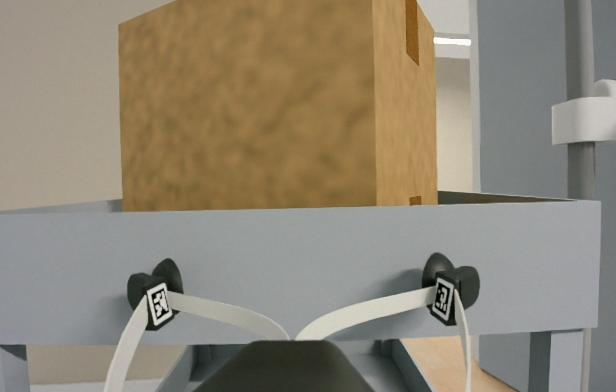

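Emit:
move(
  blocking=false,
  r2={"base":{"translate_m":-0.07,"strafe_m":0.05}},
)

Emit:
wait(
  seconds=1.0,
)

Emit:
move(
  blocking=false,
  r2={"base":{"rotate_rad":-0.25}},
)

Emit:
wait(
  seconds=1.0,
)

Emit:
move(
  blocking=false,
  r2={"base":{"strafe_m":0.12}},
)

Emit:
wait(
  seconds=1.2,
)

Emit:
move(
  blocking=false,
  r2={"base":{"translate_m":0.32},"pace":"slow","contact_limits":{"translate_m":0.6}},
)

Emit:
wait(
  seconds=4,
  cameras=["r2_head_camera","r2_wrist_camera","r1_head_right_camera"],
)

Scene clock: 1030.50 s.
earlier move: r2 done
move: r2 moving
r1: as last shown
r1.lidar_m: 4.98 3.35 0.25 0.25 - 0.25 0.37 3.80 1.21 0.58 0.62 1.12
r1.motor_effort: lift_m=+20(20) arm_m=-4(4) wheel_0=-20(20) wheel_1=+18(18) wheel_2=+8(8)
r1.servo_current: wrist_yaw_rad=46(65) wrist_pitch_rad=46(46) wrist_roll_rad=52(59) gripper_m=46(46)
r1.contact_limits: strafe_m 1
r1.wrist_depth_mm: - - - - - - - / - - - - - - - / - - - - - - - / - - - - - - - / - - - - - - - / - - - 191 - - - / - - 178 183 143 - -
r2.base_odometry: x=-0.599 y=-2.724 heading=-2.267
r2.turned_by_wheels: +0.001
r2.turned_by_imu: +0.001
r2.base_tilt: forward=-0.7 right=+0.1
r2.lidar_m: 0.47 0.50 1.92 1.69 1.69 2.09 4.03 4.10 3.39 3.05 1.05 0.52
r2.base_status: translate_m moving; strafe_m moving
r2.joint_positions: lift_m=+0.650 arm_m=+0.000 wrist_yaw_rad=-0.001 wrist_pitch_rad=+0.003 wrist_roll_rad=+0.002 gripper_m=+0.140
r2.joint_status: not commanded
r2.measured_speeds: translate_m=-0.110 strafe_m=+0.077 rotate_rad=+0.004 lift_m=+0.000 arm_m=+0.000 wrist_yaw_rad=+0.000 wrist_pitch_rad=+0.000 wrist_roll_rad=+0.000
r2.motor_effort: lift_m=+15(15) arm_m=+4(4) wheel_0=-9(13) wheel_1=+4(8) wheel_2=+12(12)
r2.servo_current: wrist_yaw_rad=39(59) wrist_pitch_rad=39(46) wrist_roll_rad=52(59) gripper_m=46(52)
r2.hand_pose: x=+0.4591 y=-0.0878 z=+0.8275 quat_wxyz=(+1.000, +0.001, +0.002, -0.001) (m; r2's base frame)
r2.wrist_depth_mm: - - 379 329 306 - - / - 433 384 332 307 - - / - 439 387 334 312 - - / - 442 394 336 314 559 - / - - - - - - - / - 185 177 157 187 186 - / 273 - 741 - - 1756 -
pictures: none

Scene clock: 1031.40 s.
earlier move: r2 done
r1.base_odometry: x=-1.301 y=+1.218 heading=+3.122
r1.turned_by_wheels: +0.000
r1.turned_by_imu: +0.000
r1.base_tilt: forward=-1.6 right=+1.3
r1.lidar_m: 4.98 3.35 0.25 0.25 - 0.25 0.37 3.77 1.22 0.55 0.61 1.18
r1.base_status: not commanded
r1.joint_positions: lift_m=+0.750 arm_m=+0.000 wrist_yaw_rad=+0.000 wrist_pitch_rad=+0.002 wrist_roll_rad=+0.000 gripper_m=-0.020
r1.joint_status: not commanded
r1.measured_speeds: all 0
r1.motor_effort: lift_m=+20(20) arm_m=-4(4) wheel_0=-19(20) wheel_1=+18(18) wheel_2=+8(8)
r1.servo_current: wrist_yaw_rad=39(65) wrist_pitch_rad=39(52) wrist_roll_rad=52(59) gripper_m=46(52)
r1.contact_limits: strafe_m 1
r1.hand_pose: x=+0.4593 y=-0.0875 z=+0.9274 quat_wxyz=(+1.000, +0.000, +0.001, +0.000) (m; r1's base frame)
r1.wrist_depth_mm: - - - - - - - / - - - - - - - / - - - - - - - / - - - - - - - / - - - - - - - / - - - 191 - - - / - - 178 183 143 - -
r2.base_odometry: x=-0.549 y=-2.710 heading=-2.267
r2.turned_by_wheels: +0.000
r2.turned_by_imu: +0.000
r2.base_tilt: forward=-0.7 right=+0.1
r2.lidar_m: 0.52 1.79 1.86 1.66 1.67 2.03 3.98 4.04 3.46 3.09 1.09 0.55
r2.base_status: done
r2.joint_positions: lift_m=+0.650 arm_m=+0.000 wrist_yaw_rad=-0.001 wrist_pitch_rad=+0.003 wrist_roll_rad=+0.002 gripper_m=+0.140
r2.joint_status: not commanded
r2.measured_speeds: all 0
r2.motor_effort: lift_m=+15(15) arm_m=+4(5) wheel_0=-2(13) wheel_1=+5(8) wheel_2=+4(12)
r2.servo_current: wrist_yaw_rad=46(59) wrist_pitch_rad=39(52) wrist_roll_rad=39(59) gripper_m=52(52)
r2.hand_pose: x=+0.4591 y=-0.0878 z=+0.8275 quat_wxyz=(+1.000, +0.001, +0.002, -0.001) (m; r2's base frame)
r2.wrist_depth_mm: - - 442 392 357 - - / - - 459 394 355 1661 - / - - 455 399 355 1661 - / - - 462 402 359 508 - / - - - - - - - / - 196 191 157 187 186 - / - 317 - - - 1756 -
wait: 0.90 of 1 s (r2 has come to rest)
pictures: none

Scene clock: 1031.90 s.
move: r2 moving
r1: as last shown
r1.lidar_m: 4.98 3.35 0.25 0.25 - 0.25 0.36 3.79 1.19 0.59 0.62 0.99
r1.motor_effort: lift_m=+20(20) arm_m=-4(4) wheel_0=-19(19) wheel_1=+17(18) wheel_2=+8(8)
r1.servo_current: wrist_yaw_rad=52(59) wrist_pitch_rad=39(46) wrist_roll_rad=46(59) gripper_m=39(46)
r1.contact_limits: strafe_m 1
r1.wrist_depth_mm: - - - - - - - / - - - - - - - / - - - - - - - / - - - - - - - / - - - - - - - / - - - 191 - - - / - - 177 183 143 - -
r2.base_odometry: x=-0.549 y=-2.711 heading=-2.475
r2.turned_by_wheels: -0.208
r2.turned_by_imu: -0.202
r2.base_tilt: forward=-0.7 right=+0.0
r2.lidar_m: 0.52 0.50 1.97 1.68 1.66 1.80 2.81 4.01 3.89 3.10 3.10 0.63
r2.base_status: rotate_rad moving
r2.joint_positions: lift_m=+0.650 arm_m=+0.000 wrist_yaw_rad=-0.001 wrist_pitch_rad=+0.003 wrist_roll_rad=+0.002 gripper_m=+0.140
r2.joint_status: not commanded
r2.measured_speeds: translate_m=+0.000 strafe_m=+0.001 rotate_rad=-0.438 lift_m=+0.000 arm_m=+0.000 wrist_yaw_rad=+0.000 wrist_pitch_rad=+0.000 wrist_roll_rad=+0.000
r2.motor_effort: lift_m=+15(15) arm_m=+4(4) wheel_0=+3(11) wheel_1=+3(10) wheel_2=+5(11)
r2.servo_current: wrist_yaw_rad=46(52) wrist_pitch_rad=39(46) wrist_roll_rad=52(52) gripper_m=46(52)
r2.hand_pose: x=+0.4591 y=-0.0878 z=+0.8275 quat_wxyz=(+1.000, +0.001, +0.002, -0.001) (m; r2's base frame)
r2.wrist_depth_mm: - 424 392 387 - - - / 462 430 389 427 - 1118 - / 459 430 397 424 - 1098 831 / 466 433 397 424 549 1138 - / - - - - - 1118 - / - 185 176 165 198 185 - / - - - - - 1160 -
pictures: none

Scene clock: 1032.40 s.
earlier move: r2 done
r1.base_odometry: x=-1.301 y=+1.218 heading=+3.122
r1.turned_by_wheels: +0.000
r1.turned_by_imu: +0.000
r1.base_tilt: forward=-1.5 right=+1.3
r1.lidar_m: 5.00 3.33 0.25 0.25 - 0.25 0.36 3.80 1.19 0.59 0.63 1.00
r1.base_status: not commanded
r1.joint_positions: lift_m=+0.750 arm_m=+0.000 wrist_yaw_rad=+0.000 wrist_pitch_rad=+0.002 wrist_roll_rad=+0.000 gripper_m=-0.020
r1.joint_status: not commanded
r1.measured_speeds: all 0
r1.motor_effort: lift_m=+20(20) arm_m=-4(4) wheel_0=-19(19) wheel_1=+17(18) wheel_2=+8(8)
r1.servo_current: wrist_yaw_rad=26(78) wrist_pitch_rad=46(52) wrist_roll_rad=39(65) gripper_m=46(46)
r1.contact_limits: strafe_m 1
r1.hand_pose: x=+0.4593 y=-0.0875 z=+0.9274 quat_wxyz=(+1.000, +0.000, +0.001, +0.000) (m; r1's base frame)
r1.wrist_depth_mm: - - - - - - - / - - - - - - - / - - - - - - - / - - - - - - - / - - - - - - - / - - - 191 - - - / - - 177 183 143 - -
r2.base_odometry: x=-0.549 y=-2.710 heading=-2.517
r2.turned_by_wheels: -0.041
r2.turned_by_imu: -0.040
r2.base_tilt: forward=-0.7 right=+0.1
r2.lidar_m: 0.54 0.53 1.95 1.69 1.65 1.79 2.68 4.00 4.03 3.15 3.08 0.66
r2.base_status: done
r2.joint_positions: lift_m=+0.650 arm_m=+0.000 wrist_yaw_rad=-0.001 wrist_pitch_rad=+0.003 wrist_roll_rad=+0.002 gripper_m=+0.140
r2.joint_status: not commanded
r2.measured_speeds: all 0
r2.motor_effort: lift_m=+15(15) arm_m=+4(5) wheel_0=+3(11) wheel_1=+4(10) wheel_2=+3(11)
r2.servo_current: wrist_yaw_rad=46(52) wrist_pitch_rad=46(46) wrist_roll_rad=46(59) gripper_m=52(52)
r2.hand_pose: x=+0.4591 y=-0.0878 z=+0.8275 quat_wxyz=(+1.000, +0.001, +0.002, -0.001) (m; r2's base frame)
r2.wrist_depth_mm: - 410 377 - 1808 - 1078 / 439 413 382 544 1808 - 1060 / 442 413 387 544 1863 904 854 / 445 415 387 488 1182 - - / - - - - 389 - - / - 189 176 931 212 184 - / - - - - - 1229 -
wait: 0.50 of 1 s (r2 has come to rest)
pictures: none

Scene clock: 1032.90 s.
move: r2 moving
r1: as last shown
r1.base_tilt: forward=-1.6 right=+1.3
r1.lidar_m: 4.99 3.32 0.25 0.25 - 0.25 0.35 3.80 1.22 0.57 0.61 0.99
r1.motor_effort: lift_m=+20(20) arm_m=-4(4) wheel_0=-19(19) wheel_1=+18(18) wheel_2=+8(8)
r1.servo_current: wrist_yaw_rad=39(65) wrist_pitch_rad=46(46) wrist_roll_rad=52(65) gripper_m=46(46)
r1.contact_limits: strafe_m 1
r2.base_odometry: x=-0.528 y=-2.740 heading=-2.517
r2.turned_by_wheels: +0.000
r2.turned_by_imu: +0.000
r2.base_tilt: forward=-0.7 right=+0.1
r2.lidar_m: 0.51 0.51 1.91 1.65 1.61 1.74 2.62 4.02 4.06 3.18 3.11 0.62
r2.base_status: strafe_m moving
r2.joint_positions: lift_m=+0.650 arm_m=+0.000 wrist_yaw_rad=-0.001 wrist_pitch_rad=+0.003 wrist_roll_rad=+0.002 gripper_m=+0.140
r2.joint_status: not commanded
r2.measured_speeds: translate_m=+0.001 strafe_m=+0.141 rotate_rad=-0.008 lift_m=+0.000 arm_m=+0.000 wrist_yaw_rad=+0.000 wrist_pitch_rad=+0.000 wrist_roll_rad=+0.000
r2.motor_effort: lift_m=+15(15) arm_m=+4(4) wheel_0=-10(11) wheel_1=+11(12) wheel_2=+0(2)
r2.servo_current: wrist_yaw_rad=39(59) wrist_pitch_rad=46(46) wrist_roll_rad=59(59) gripper_m=52(52)
r2.hand_pose: x=+0.4591 y=-0.0878 z=+0.8275 quat_wxyz=(+1.000, +0.001, +0.002, -0.001) (m; r2's base frame)
r2.wrist_depth_mm: - 415 387 430 - - - / 445 418 389 433 - 1138 1078 / 445 424 394 427 - 1098 842 / 452 427 394 427 466 - - / - - - - - - - / - 186 176 166 198 185 - / - - - - - 1182 -
pictures: none

Scene clock: 1033.97 s.
earlier move: r2 done
r1.base_odometry: x=-1.301 y=+1.218 heading=+3.122
r1.turned_by_wheels: +0.000
r1.turned_by_imu: +0.000
r1.base_tilt: forward=-1.6 right=+1.3
r1.lidar_m: 4.99 3.32 0.25 0.25 - 0.25 0.36 3.79 1.20 0.59 0.58 1.25
r1.base_status: not commanded
r1.joint_positions: lift_m=+0.750 arm_m=+0.000 wrist_yaw_rad=+0.000 wrist_pitch_rad=+0.002 wrist_roll_rad=+0.000 gripper_m=-0.020
r1.joint_status: not commanded
r1.measured_speeds: all 0
r1.motor_effort: lift_m=+20(20) arm_m=-4(4) wheel_0=-19(19) wheel_1=+17(18) wheel_2=+8(9)
r1.servo_current: wrist_yaw_rad=59(72) wrist_pitch_rad=46(59) wrist_roll_rad=52(65) gripper_m=39(52)
r1.contact_limits: strafe_m 1
r1.hand_pose: x=+0.4593 y=-0.0875 z=+0.9274 quat_wxyz=(+1.000, +0.000, +0.001, +0.000) (m; r1's base frame)
r1.wrist_depth_mm: - - - - - - - / - - - - - - - / - - - - - - - / - - - - - - - / - - - - - - - / - - - 191 - - - / - - 178 183 143 - -
r2.base_odometry: x=-0.479 y=-2.808 heading=-2.517
r2.turned_by_wheels: +0.000
r2.turned_by_imu: +0.000
r2.base_tilt: forward=-0.7 right=+0.0
r2.lidar_m: 0.50 1.72 1.85 1.58 1.55 1.69 2.50 4.06 4.16 3.24 3.20 0.60
r2.base_status: done
r2.joint_positions: lift_m=+0.650 arm_m=+0.000 wrist_yaw_rad=-0.001 wrist_pitch_rad=+0.003 wrist_roll_rad=+0.002 gripper_m=+0.140
r2.joint_status: not commanded
r2.measured_speeds: all 0
r2.motor_effort: lift_m=+15(15) arm_m=+4(5) wheel_0=-2(12) wheel_1=+2(12) wheel_2=+0(2)
r2.servo_current: wrist_yaw_rad=39(59) wrist_pitch_rad=33(46) wrist_roll_rad=46(59) gripper_m=46(59)
r2.hand_pose: x=+0.4591 y=-0.0878 z=+0.8275 quat_wxyz=(+1.000, +0.001, +0.002, -0.001) (m; r2's base frame)
r2.wrist_depth_mm: - 433 415 384 370 - - / - 439 413 387 373 1160 - / - 445 415 389 375 - 866 / - 445 421 394 377 508 - / - - - - - 379 - / - 187 176 160 188 205 - / 279 - - - - - -
wait: 1.07 of 1.2 s (r2 has come to rest)
pictures: none

Scene clock: 1034.47 s.
move: r2 moving
r1: as last shown
r1.lidar_m: 5.00 3.35 0.25 0.25 - 0.25 0.36 3.80 1.21 0.58 0.62 1.28
r1.motor_effort: lift_m=+20(20) arm_m=-4(4) wheel_0=-19(19) wheel_1=+18(18) wheel_2=+8(8)
r1.servo_current: wrist_yaw_rad=52(59) wrist_pitch_rad=46(46) wrist_roll_rad=46(52) gripper_m=46(46)
r1.contact_limits: strafe_m 1
r1.wrist_depth_mm: - - - - - - - / - - - - - - - / - - - - - - - / - - - - - - - / - - - - - - - / - - - 191 - - - / - - 177 183 144 - -
r2.base_odometry: x=-0.488 y=-2.815 heading=-2.516
r2.turned_by_wheels: +0.000
r2.turned_by_imu: +0.000
r2.base_tilt: forward=-0.7 right=+0.1
r2.lidar_m: 0.48 0.61 1.86 1.57 1.55 1.68 2.53 4.07 4.15 3.26 3.19 0.57
r2.base_status: translate_m moving
r2.joint_positions: lift_m=+0.650 arm_m=+0.000 wrist_yaw_rad=-0.001 wrist_pitch_rad=+0.003 wrist_roll_rad=+0.002 gripper_m=+0.140
r2.joint_status: not commanded
r2.measured_speeds: translate_m=+0.048 strafe_m=+0.000 rotate_rad=-0.001 lift_m=+0.000 arm_m=+0.000 wrist_yaw_rad=+0.000 wrist_pitch_rad=+0.000 wrist_roll_rad=+0.000
r2.motor_effort: lift_m=+15(15) arm_m=+4(4) wheel_0=+9(9) wheel_1=+5(6) wheel_2=-8(10)
r2.servo_current: wrist_yaw_rad=59(59) wrist_pitch_rad=46(46) wrist_roll_rad=52(59) gripper_m=52(59)
r2.contact_limits: translate_m 0.6
r2.hand_pose: x=+0.4591 y=-0.0878 z=+0.8275 quat_wxyz=(+1.000, +0.001, +0.002, -0.001) (m; r2's base frame)
r2.wrist_depth_mm: - 427 404 370 357 - - / - 427 402 375 359 1098 - / - 433 407 379 359 - 866 / - 433 407 379 364 - - / - - - - - 366 - / - 189 176 156 187 205 - / 266 - - - - 1118 -
pictures: none

Scene clock: 1038.43 s.
earlier move: r2 done
r1.base_odometry: x=-1.301 y=+1.218 heading=+3.122
r1.turned_by_wheels: +0.000
r1.turned_by_imu: +0.000
r1.base_tilt: forward=-1.6 right=+1.3
r1.lidar_m: 4.99 3.30 0.25 0.25 - 0.25 0.35 3.78 0.64 0.61 0.64 1.11
r1.base_status: not commanded
r1.joint_positions: lift_m=+0.750 arm_m=+0.000 wrist_yaw_rad=+0.000 wrist_pitch_rad=+0.002 wrist_roll_rad=+0.000 gripper_m=-0.020
r1.joint_status: not commanded
r1.measured_speeds: all 0
r1.motor_effort: lift_m=+20(20) arm_m=-4(4) wheel_0=-18(20) wheel_1=+18(18) wheel_2=+8(9)
r1.servo_current: wrist_yaw_rad=65(65) wrist_pitch_rad=46(52) wrist_roll_rad=52(72) gripper_m=39(52)
r1.contact_limits: strafe_m 1
r1.hand_pose: x=+0.4593 y=-0.0875 z=+0.9274 quat_wxyz=(+1.000, +0.000, +0.001, +0.000) (m; r1's base frame)
r1.wrist_depth_mm: - - - - - - - / - - - - - - - / - - - - - - - / - - - - - - - / - - - - - - - / - - - 191 - - - / - - 177 183 143 - -
r2.base_odometry: x=-0.738 y=-2.995 heading=-2.516
r2.turned_by_wheels: +0.000
r2.turned_by_imu: +0.001
r2.base_tilt: forward=-0.7 right=+0.1
r2.lidar_m: 0.45 0.43 1.57 1.72 1.67 1.81 2.74 4.34 3.99 3.12 0.93 0.52
r2.base_status: done
r2.joint_positions: lift_m=+0.650 arm_m=+0.000 wrist_yaw_rad=-0.001 wrist_pitch_rad=+0.003 wrist_roll_rad=+0.002 gripper_m=+0.140
r2.joint_status: not commanded
r2.measured_speeds: all 0
r2.motor_effort: lift_m=+15(15) arm_m=+4(5) wheel_0=+5(11) wheel_1=+4(10) wheel_2=-4(16)
r2.servo_current: wrist_yaw_rad=46(65) wrist_pitch_rad=46(52) wrist_roll_rad=52(65) gripper_m=46(59)
r2.contact_limits: translate_m 0.6
r2.hand_pose: x=+0.4591 y=-0.0878 z=+0.8275 quat_wxyz=(+1.000, +0.001, +0.002, -0.001) (m; r2's base frame)
r2.wrist_depth_mm: 347 314 290 392 - - - / 345 315 291 433 - - - / 349 319 296 433 - - 798 / 353 320 296 430 - - 831 / - - - - - 878 842 / - 187 177 157 187 189 842 / - - - - - - -
wait: 3.97 of 4 s (r2 has come to rest)
pictures: r1_head_right_camera, r2_head_camera, r2_wrist_camera
Images, in order (width x height): r1_head_right_camera 420x672, r2_head_camera 420x560, r2_wrist_camera 616x392.

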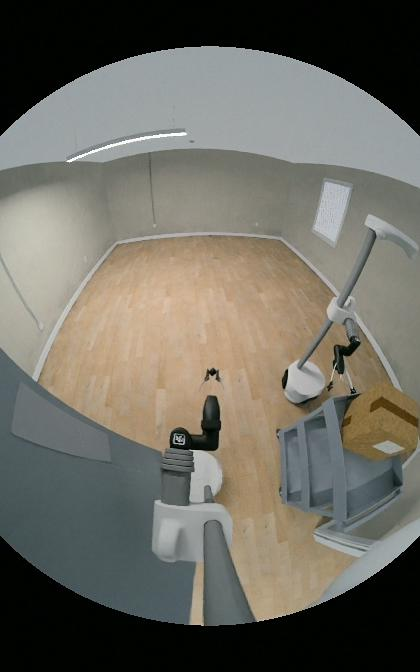

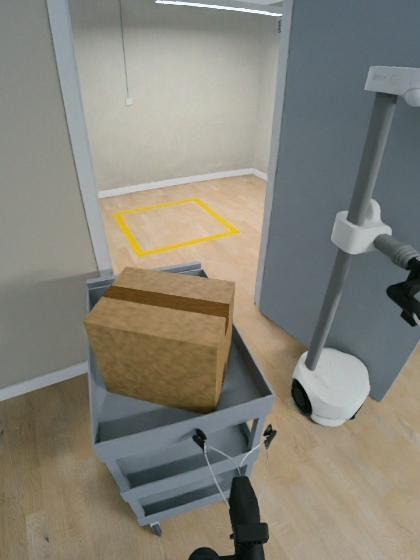

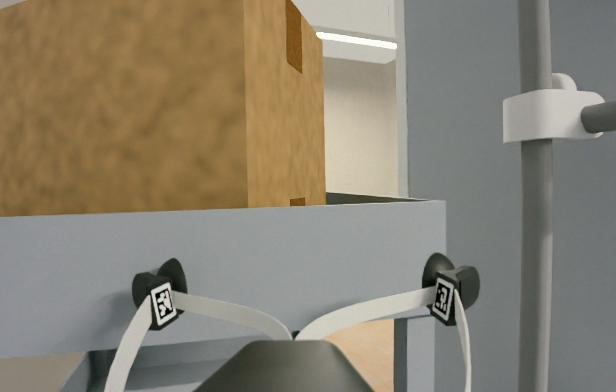

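Emit:
move(
  blocking=false,
  r2={"base":{"translate_m":-0.05,"strafe_m":0.2}},
)

Emit:
wait(
  seconds=1.6,
)

Emit:
move(
  blocking=false,
  r2={"base":{"translate_m":0.34},"pace":"slow","contact_limits":{"translate_m":0.6}},
)

Emit:
wait(
  seconds=4.1,
  cameras=["r2_head_camera","r2_wrist_camera","r1_head_right_camera"],
)

Scene clock: 1065.00 s.
move: r2 moving
r1: as last shown
r1.lidar_m: 4.99 3.32 0.25 0.25 - 0.25 0.33 3.79 0.65 0.62 0.64 1.13
r1.motor_effort: lift_m=+20(20) arm_m=-4(4) wheel_0=-19(19) wheel_1=+18(18) wheel_2=+8(8)
r1.servo_current: wrist_yaw_rad=59(59) wrist_pitch_rad=33(46) wrist_roll_rad=52(72) gripper_m=46(46)
r1.contact_limits: strafe_m 1
r2.base_odometry: x=-0.713 y=-3.016 heading=-2.516
r2.turned_by_wheels: +0.001
r2.turned_by_imu: +0.001
r2.base_tilt: forward=-0.6 right=+0.1
r2.lidar_m: 0.44 0.41 1.57 1.68 1.64 1.76 2.66 4.36 4.01 3.17 0.96 0.53
r2.base_status: translate_m moving; strafe_m moving
r2.joint_positions: lift_m=+0.650 arm_m=+0.000 wrist_yaw_rad=-0.001 wrist_pitch_rad=+0.003 wrist_roll_rad=+0.002 gripper_m=+0.140
r2.joint_status: not commanded
r2.measured_speeds: translate_m=-0.031 strafe_m=+0.122 rotate_rad=+0.002 lift_m=+0.000 arm_m=+0.000 wrist_yaw_rad=+0.000 wrist_pitch_rad=+0.000 wrist_roll_rad=+0.000
r2.motor_effort: lift_m=+15(15) arm_m=+4(4) wheel_0=-13(13) wheel_1=+10(11) wheel_2=+7(9)
r2.servo_current: wrist_yaw_rad=46(59) wrist_pitch_rad=46(46) wrist_roll_rad=46(52) gripper_m=52(52)
r2.hand_pose: x=+0.4591 y=-0.0878 z=+0.8275 quat_wxyz=(+1.000, +0.001, +0.002, -0.001) (m; r2's base frame)
r2.wrist_depth_mm: 359 332 303 325 - - - / 366 332 304 355 - - 809 / 364 334 306 355 - - 831 / 368 336 307 320 - - 842 / - - - - - - 820 / - 185 176 157 192 182 831 / - - - - - - -
pictures: none

Scene clock: 1066.57 s.
earlier move: r2 done
r1.base_odometry: x=-1.301 y=+1.218 heading=+3.122
r1.turned_by_wheels: +0.000
r1.turned_by_imu: +0.000
r1.base_tilt: forward=-1.6 right=+1.3
r1.lidar_m: 4.98 3.34 0.25 0.25 - 0.25 0.37 3.76 0.66 0.62 0.66 3.45
r1.base_status: not commanded
r1.joint_positions: lift_m=+0.750 arm_m=+0.000 wrist_yaw_rad=+0.000 wrist_pitch_rad=+0.002 wrist_roll_rad=+0.000 gripper_m=-0.020
r1.joint_status: not commanded
r1.measured_speeds: all 0
r1.motor_effort: lift_m=+20(20) arm_m=-4(4) wheel_0=-19(19) wheel_1=+17(18) wheel_2=+8(9)
r1.servo_current: wrist_yaw_rad=52(65) wrist_pitch_rad=46(59) wrist_roll_rad=65(72) gripper_m=39(46)
r1.contact_limits: strafe_m 1
r1.hand_pose: x=+0.4593 y=-0.0875 z=+0.9274 quat_wxyz=(+1.000, +0.000, +0.001, +0.000) (m; r1's base frame)
r1.wrist_depth_mm: - - - - - - - / - - - - - - - / - - - - - - - / - - - - - - - / - - - - - - - / - - - 191 - - - / - - 178 183 143 - -
r2.base_odometry: x=-0.580 y=-3.128 heading=-2.516
r2.turned_by_wheels: +0.000
r2.turned_by_imu: +0.000
r2.base_tilt: forward=-0.7 right=+0.0
r2.lidar_m: 0.43 1.41 1.52 1.50 1.48 1.63 2.38 4.38 4.26 3.32 1.10 0.53
r2.base_status: done
r2.joint_positions: lift_m=+0.650 arm_m=+0.000 wrist_yaw_rad=-0.001 wrist_pitch_rad=+0.003 wrist_roll_rad=+0.002 gripper_m=+0.140
r2.joint_status: not commanded
r2.measured_speeds: all 0
r2.motor_effort: lift_m=+15(15) arm_m=+4(5) wheel_0=-3(13) wheel_1=+3(11) wheel_2=+4(9)
r2.servo_current: wrist_yaw_rad=46(59) wrist_pitch_rad=39(46) wrist_roll_rad=52(59) gripper_m=52(52)
r2.hand_pose: x=+0.4591 y=-0.0878 z=+0.8275 quat_wxyz=(+1.000, +0.001, +0.002, -0.001) (m; r2's base frame)
r2.wrist_depth_mm: - - 402 370 347 - - / - - 404 373 349 332 - / - - 407 377 349 334 - / - - 410 379 351 340 - / - - - - - - - / - 186 196 158 191 - - / - - 683 - - - -
wait: 1.57 of 1.6 s (r2 has come to rest)
pictures: none

Scene clock: 1067.07 s.
move: r2 moving
r1: as last shown
r1.lidar_m: 4.98 3.34 0.25 0.25 - 0.25 0.35 3.80 0.65 0.63 0.66 3.47
r1.motor_effort: lift_m=+20(20) arm_m=-4(4) wheel_0=-19(19) wheel_1=+17(18) wheel_2=+8(8)
r1.servo_current: wrist_yaw_rad=59(59) wrist_pitch_rad=52(52) wrist_roll_rad=52(65) gripper_m=46(52)
r1.contact_limits: strafe_m 1
r2.base_odometry: x=-0.590 y=-3.135 heading=-2.516
r2.turned_by_wheels: +0.000
r2.turned_by_imu: +0.000
r2.base_tilt: forward=-0.7 right=+0.1
r2.lidar_m: 0.44 1.39 1.52 1.50 1.48 1.60 2.38 4.41 4.23 3.31 1.12 0.54
r2.base_status: translate_m moving
r2.joint_positions: lift_m=+0.650 arm_m=+0.000 wrist_yaw_rad=-0.001 wrist_pitch_rad=+0.003 wrist_roll_rad=+0.002 gripper_m=+0.140
r2.joint_status: not commanded
r2.measured_speeds: translate_m=+0.049 strafe_m=+0.000 rotate_rad=+0.000 lift_m=+0.000 arm_m=+0.000 wrist_yaw_rad=+0.000 wrist_pitch_rad=+0.000 wrist_roll_rad=+0.000
r2.motor_effort: lift_m=+15(15) arm_m=+4(4) wheel_0=+10(10) wheel_1=+8(8) wheel_2=-10(11)
r2.servo_current: wrist_yaw_rad=59(59) wrist_pitch_rad=39(46) wrist_roll_rad=52(59) gripper_m=52(52)
r2.contact_limits: translate_m 0.6
r2.hand_pose: x=+0.4591 y=-0.0878 z=+0.8275 quat_wxyz=(+1.000, +0.001, +0.002, -0.001) (m; r2's base frame)
r2.wrist_depth_mm: - - 399 368 342 - - / - - 402 370 345 330 - / - - 404 375 347 334 - / - - 407 377 351 - - / - - - - - - - / - 188 188 159 193 - - / - 243 683 - - - -
pictures: none

Scene clock: 1071.17 s.
earlier move: r2 moving
r1.base_odometry: x=-1.301 y=+1.218 heading=+3.122
r1.turned_by_wheels: +0.000
r1.turned_by_imu: +0.000
r1.base_tilt: forward=-1.6 right=+1.3
r1.lidar_m: 4.97 3.35 0.25 0.25 - 0.25 0.39 3.77 0.68 0.64 0.93 3.48
r1.base_status: not commanded
r1.joint_positions: lift_m=+0.750 arm_m=+0.000 wrist_yaw_rad=+0.000 wrist_pitch_rad=+0.002 wrist_roll_rad=+0.000 gripper_m=-0.020
r1.joint_status: not commanded
r1.measured_speeds: all 0
r1.motor_effort: lift_m=+20(20) arm_m=-4(4) wheel_0=-19(20) wheel_1=+17(18) wheel_2=+8(8)
r1.servo_current: wrist_yaw_rad=46(72) wrist_pitch_rad=46(52) wrist_roll_rad=26(72) gripper_m=46(52)
r1.contact_limits: strafe_m 1
r1.hand_pose: x=+0.4593 y=-0.0875 z=+0.9274 quat_wxyz=(+1.000, +0.000, +0.001, +0.000) (m; r1's base frame)
r1.wrist_depth_mm: - - - - - - - / - - - - - - - / - - - - - - - / - - - - - - - / - - - - - - - / - - - 191 - - - / - - 178 183 143 - -
r2.base_odometry: x=-0.856 y=-3.327 heading=-2.516
r2.turned_by_wheels: +0.000
r2.turned_by_imu: +0.004
r2.base_tilt: forward=-0.7 right=+0.1
r2.lidar_m: 0.42 0.43 1.19 1.66 1.63 1.75 2.62 4.71 4.03 3.15 0.96 0.52
r2.base_status: translate_m moving
r2.joint_positions: lift_m=+0.650 arm_m=+0.000 wrist_yaw_rad=-0.004 wrist_pitch_rad=+0.003 wrist_roll_rad=+0.002 gripper_m=+0.140
r2.joint_status: not commanded
r2.measured_speeds: all 0
r2.motor_effort: lift_m=+15(15) arm_m=+4(5) wheel_0=+3(11) wheel_1=+5(11) wheel_2=-10(20)
r2.servo_current: wrist_yaw_rad=52(59) wrist_pitch_rad=46(52) wrist_roll_rad=52(59) gripper_m=52(59)
r2.contact_limits: translate_m 0.6
r2.hand_pose: x=+0.4589 y=-0.0886 z=+0.8275 quat_wxyz=(+1.000, +0.001, +0.002, -0.002) (m; r2's base frame)
r2.wrist_depth_mm: - 366 343 322 - 1366 - / - 368 343 324 - - - / - 373 349 327 - - - / - 375 349 327 473 449 - / - - - - - - - / - - 189 157 190 334 - / - - - - 1863 - -
wait: 4.10 s; no rest
pictures: r1_head_right_camera, r2_head_camera, r2_wrist_camera
Images, in order (width x height): r1_head_right_camera 420x672, r2_head_camera 420x560, r2_wrist_camera 616x392.

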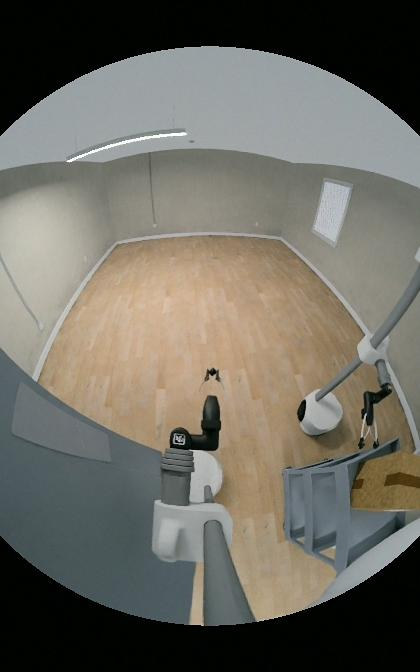

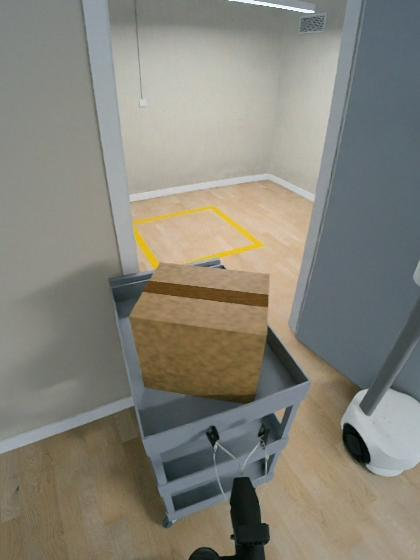

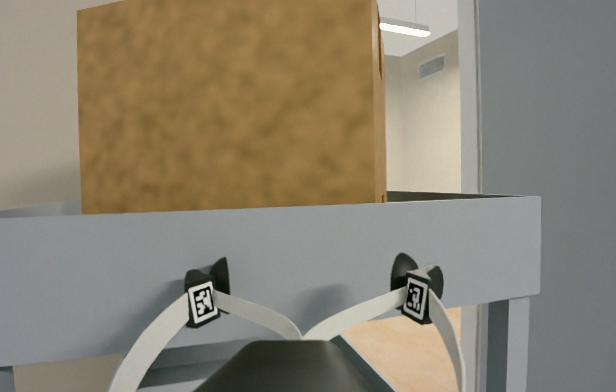

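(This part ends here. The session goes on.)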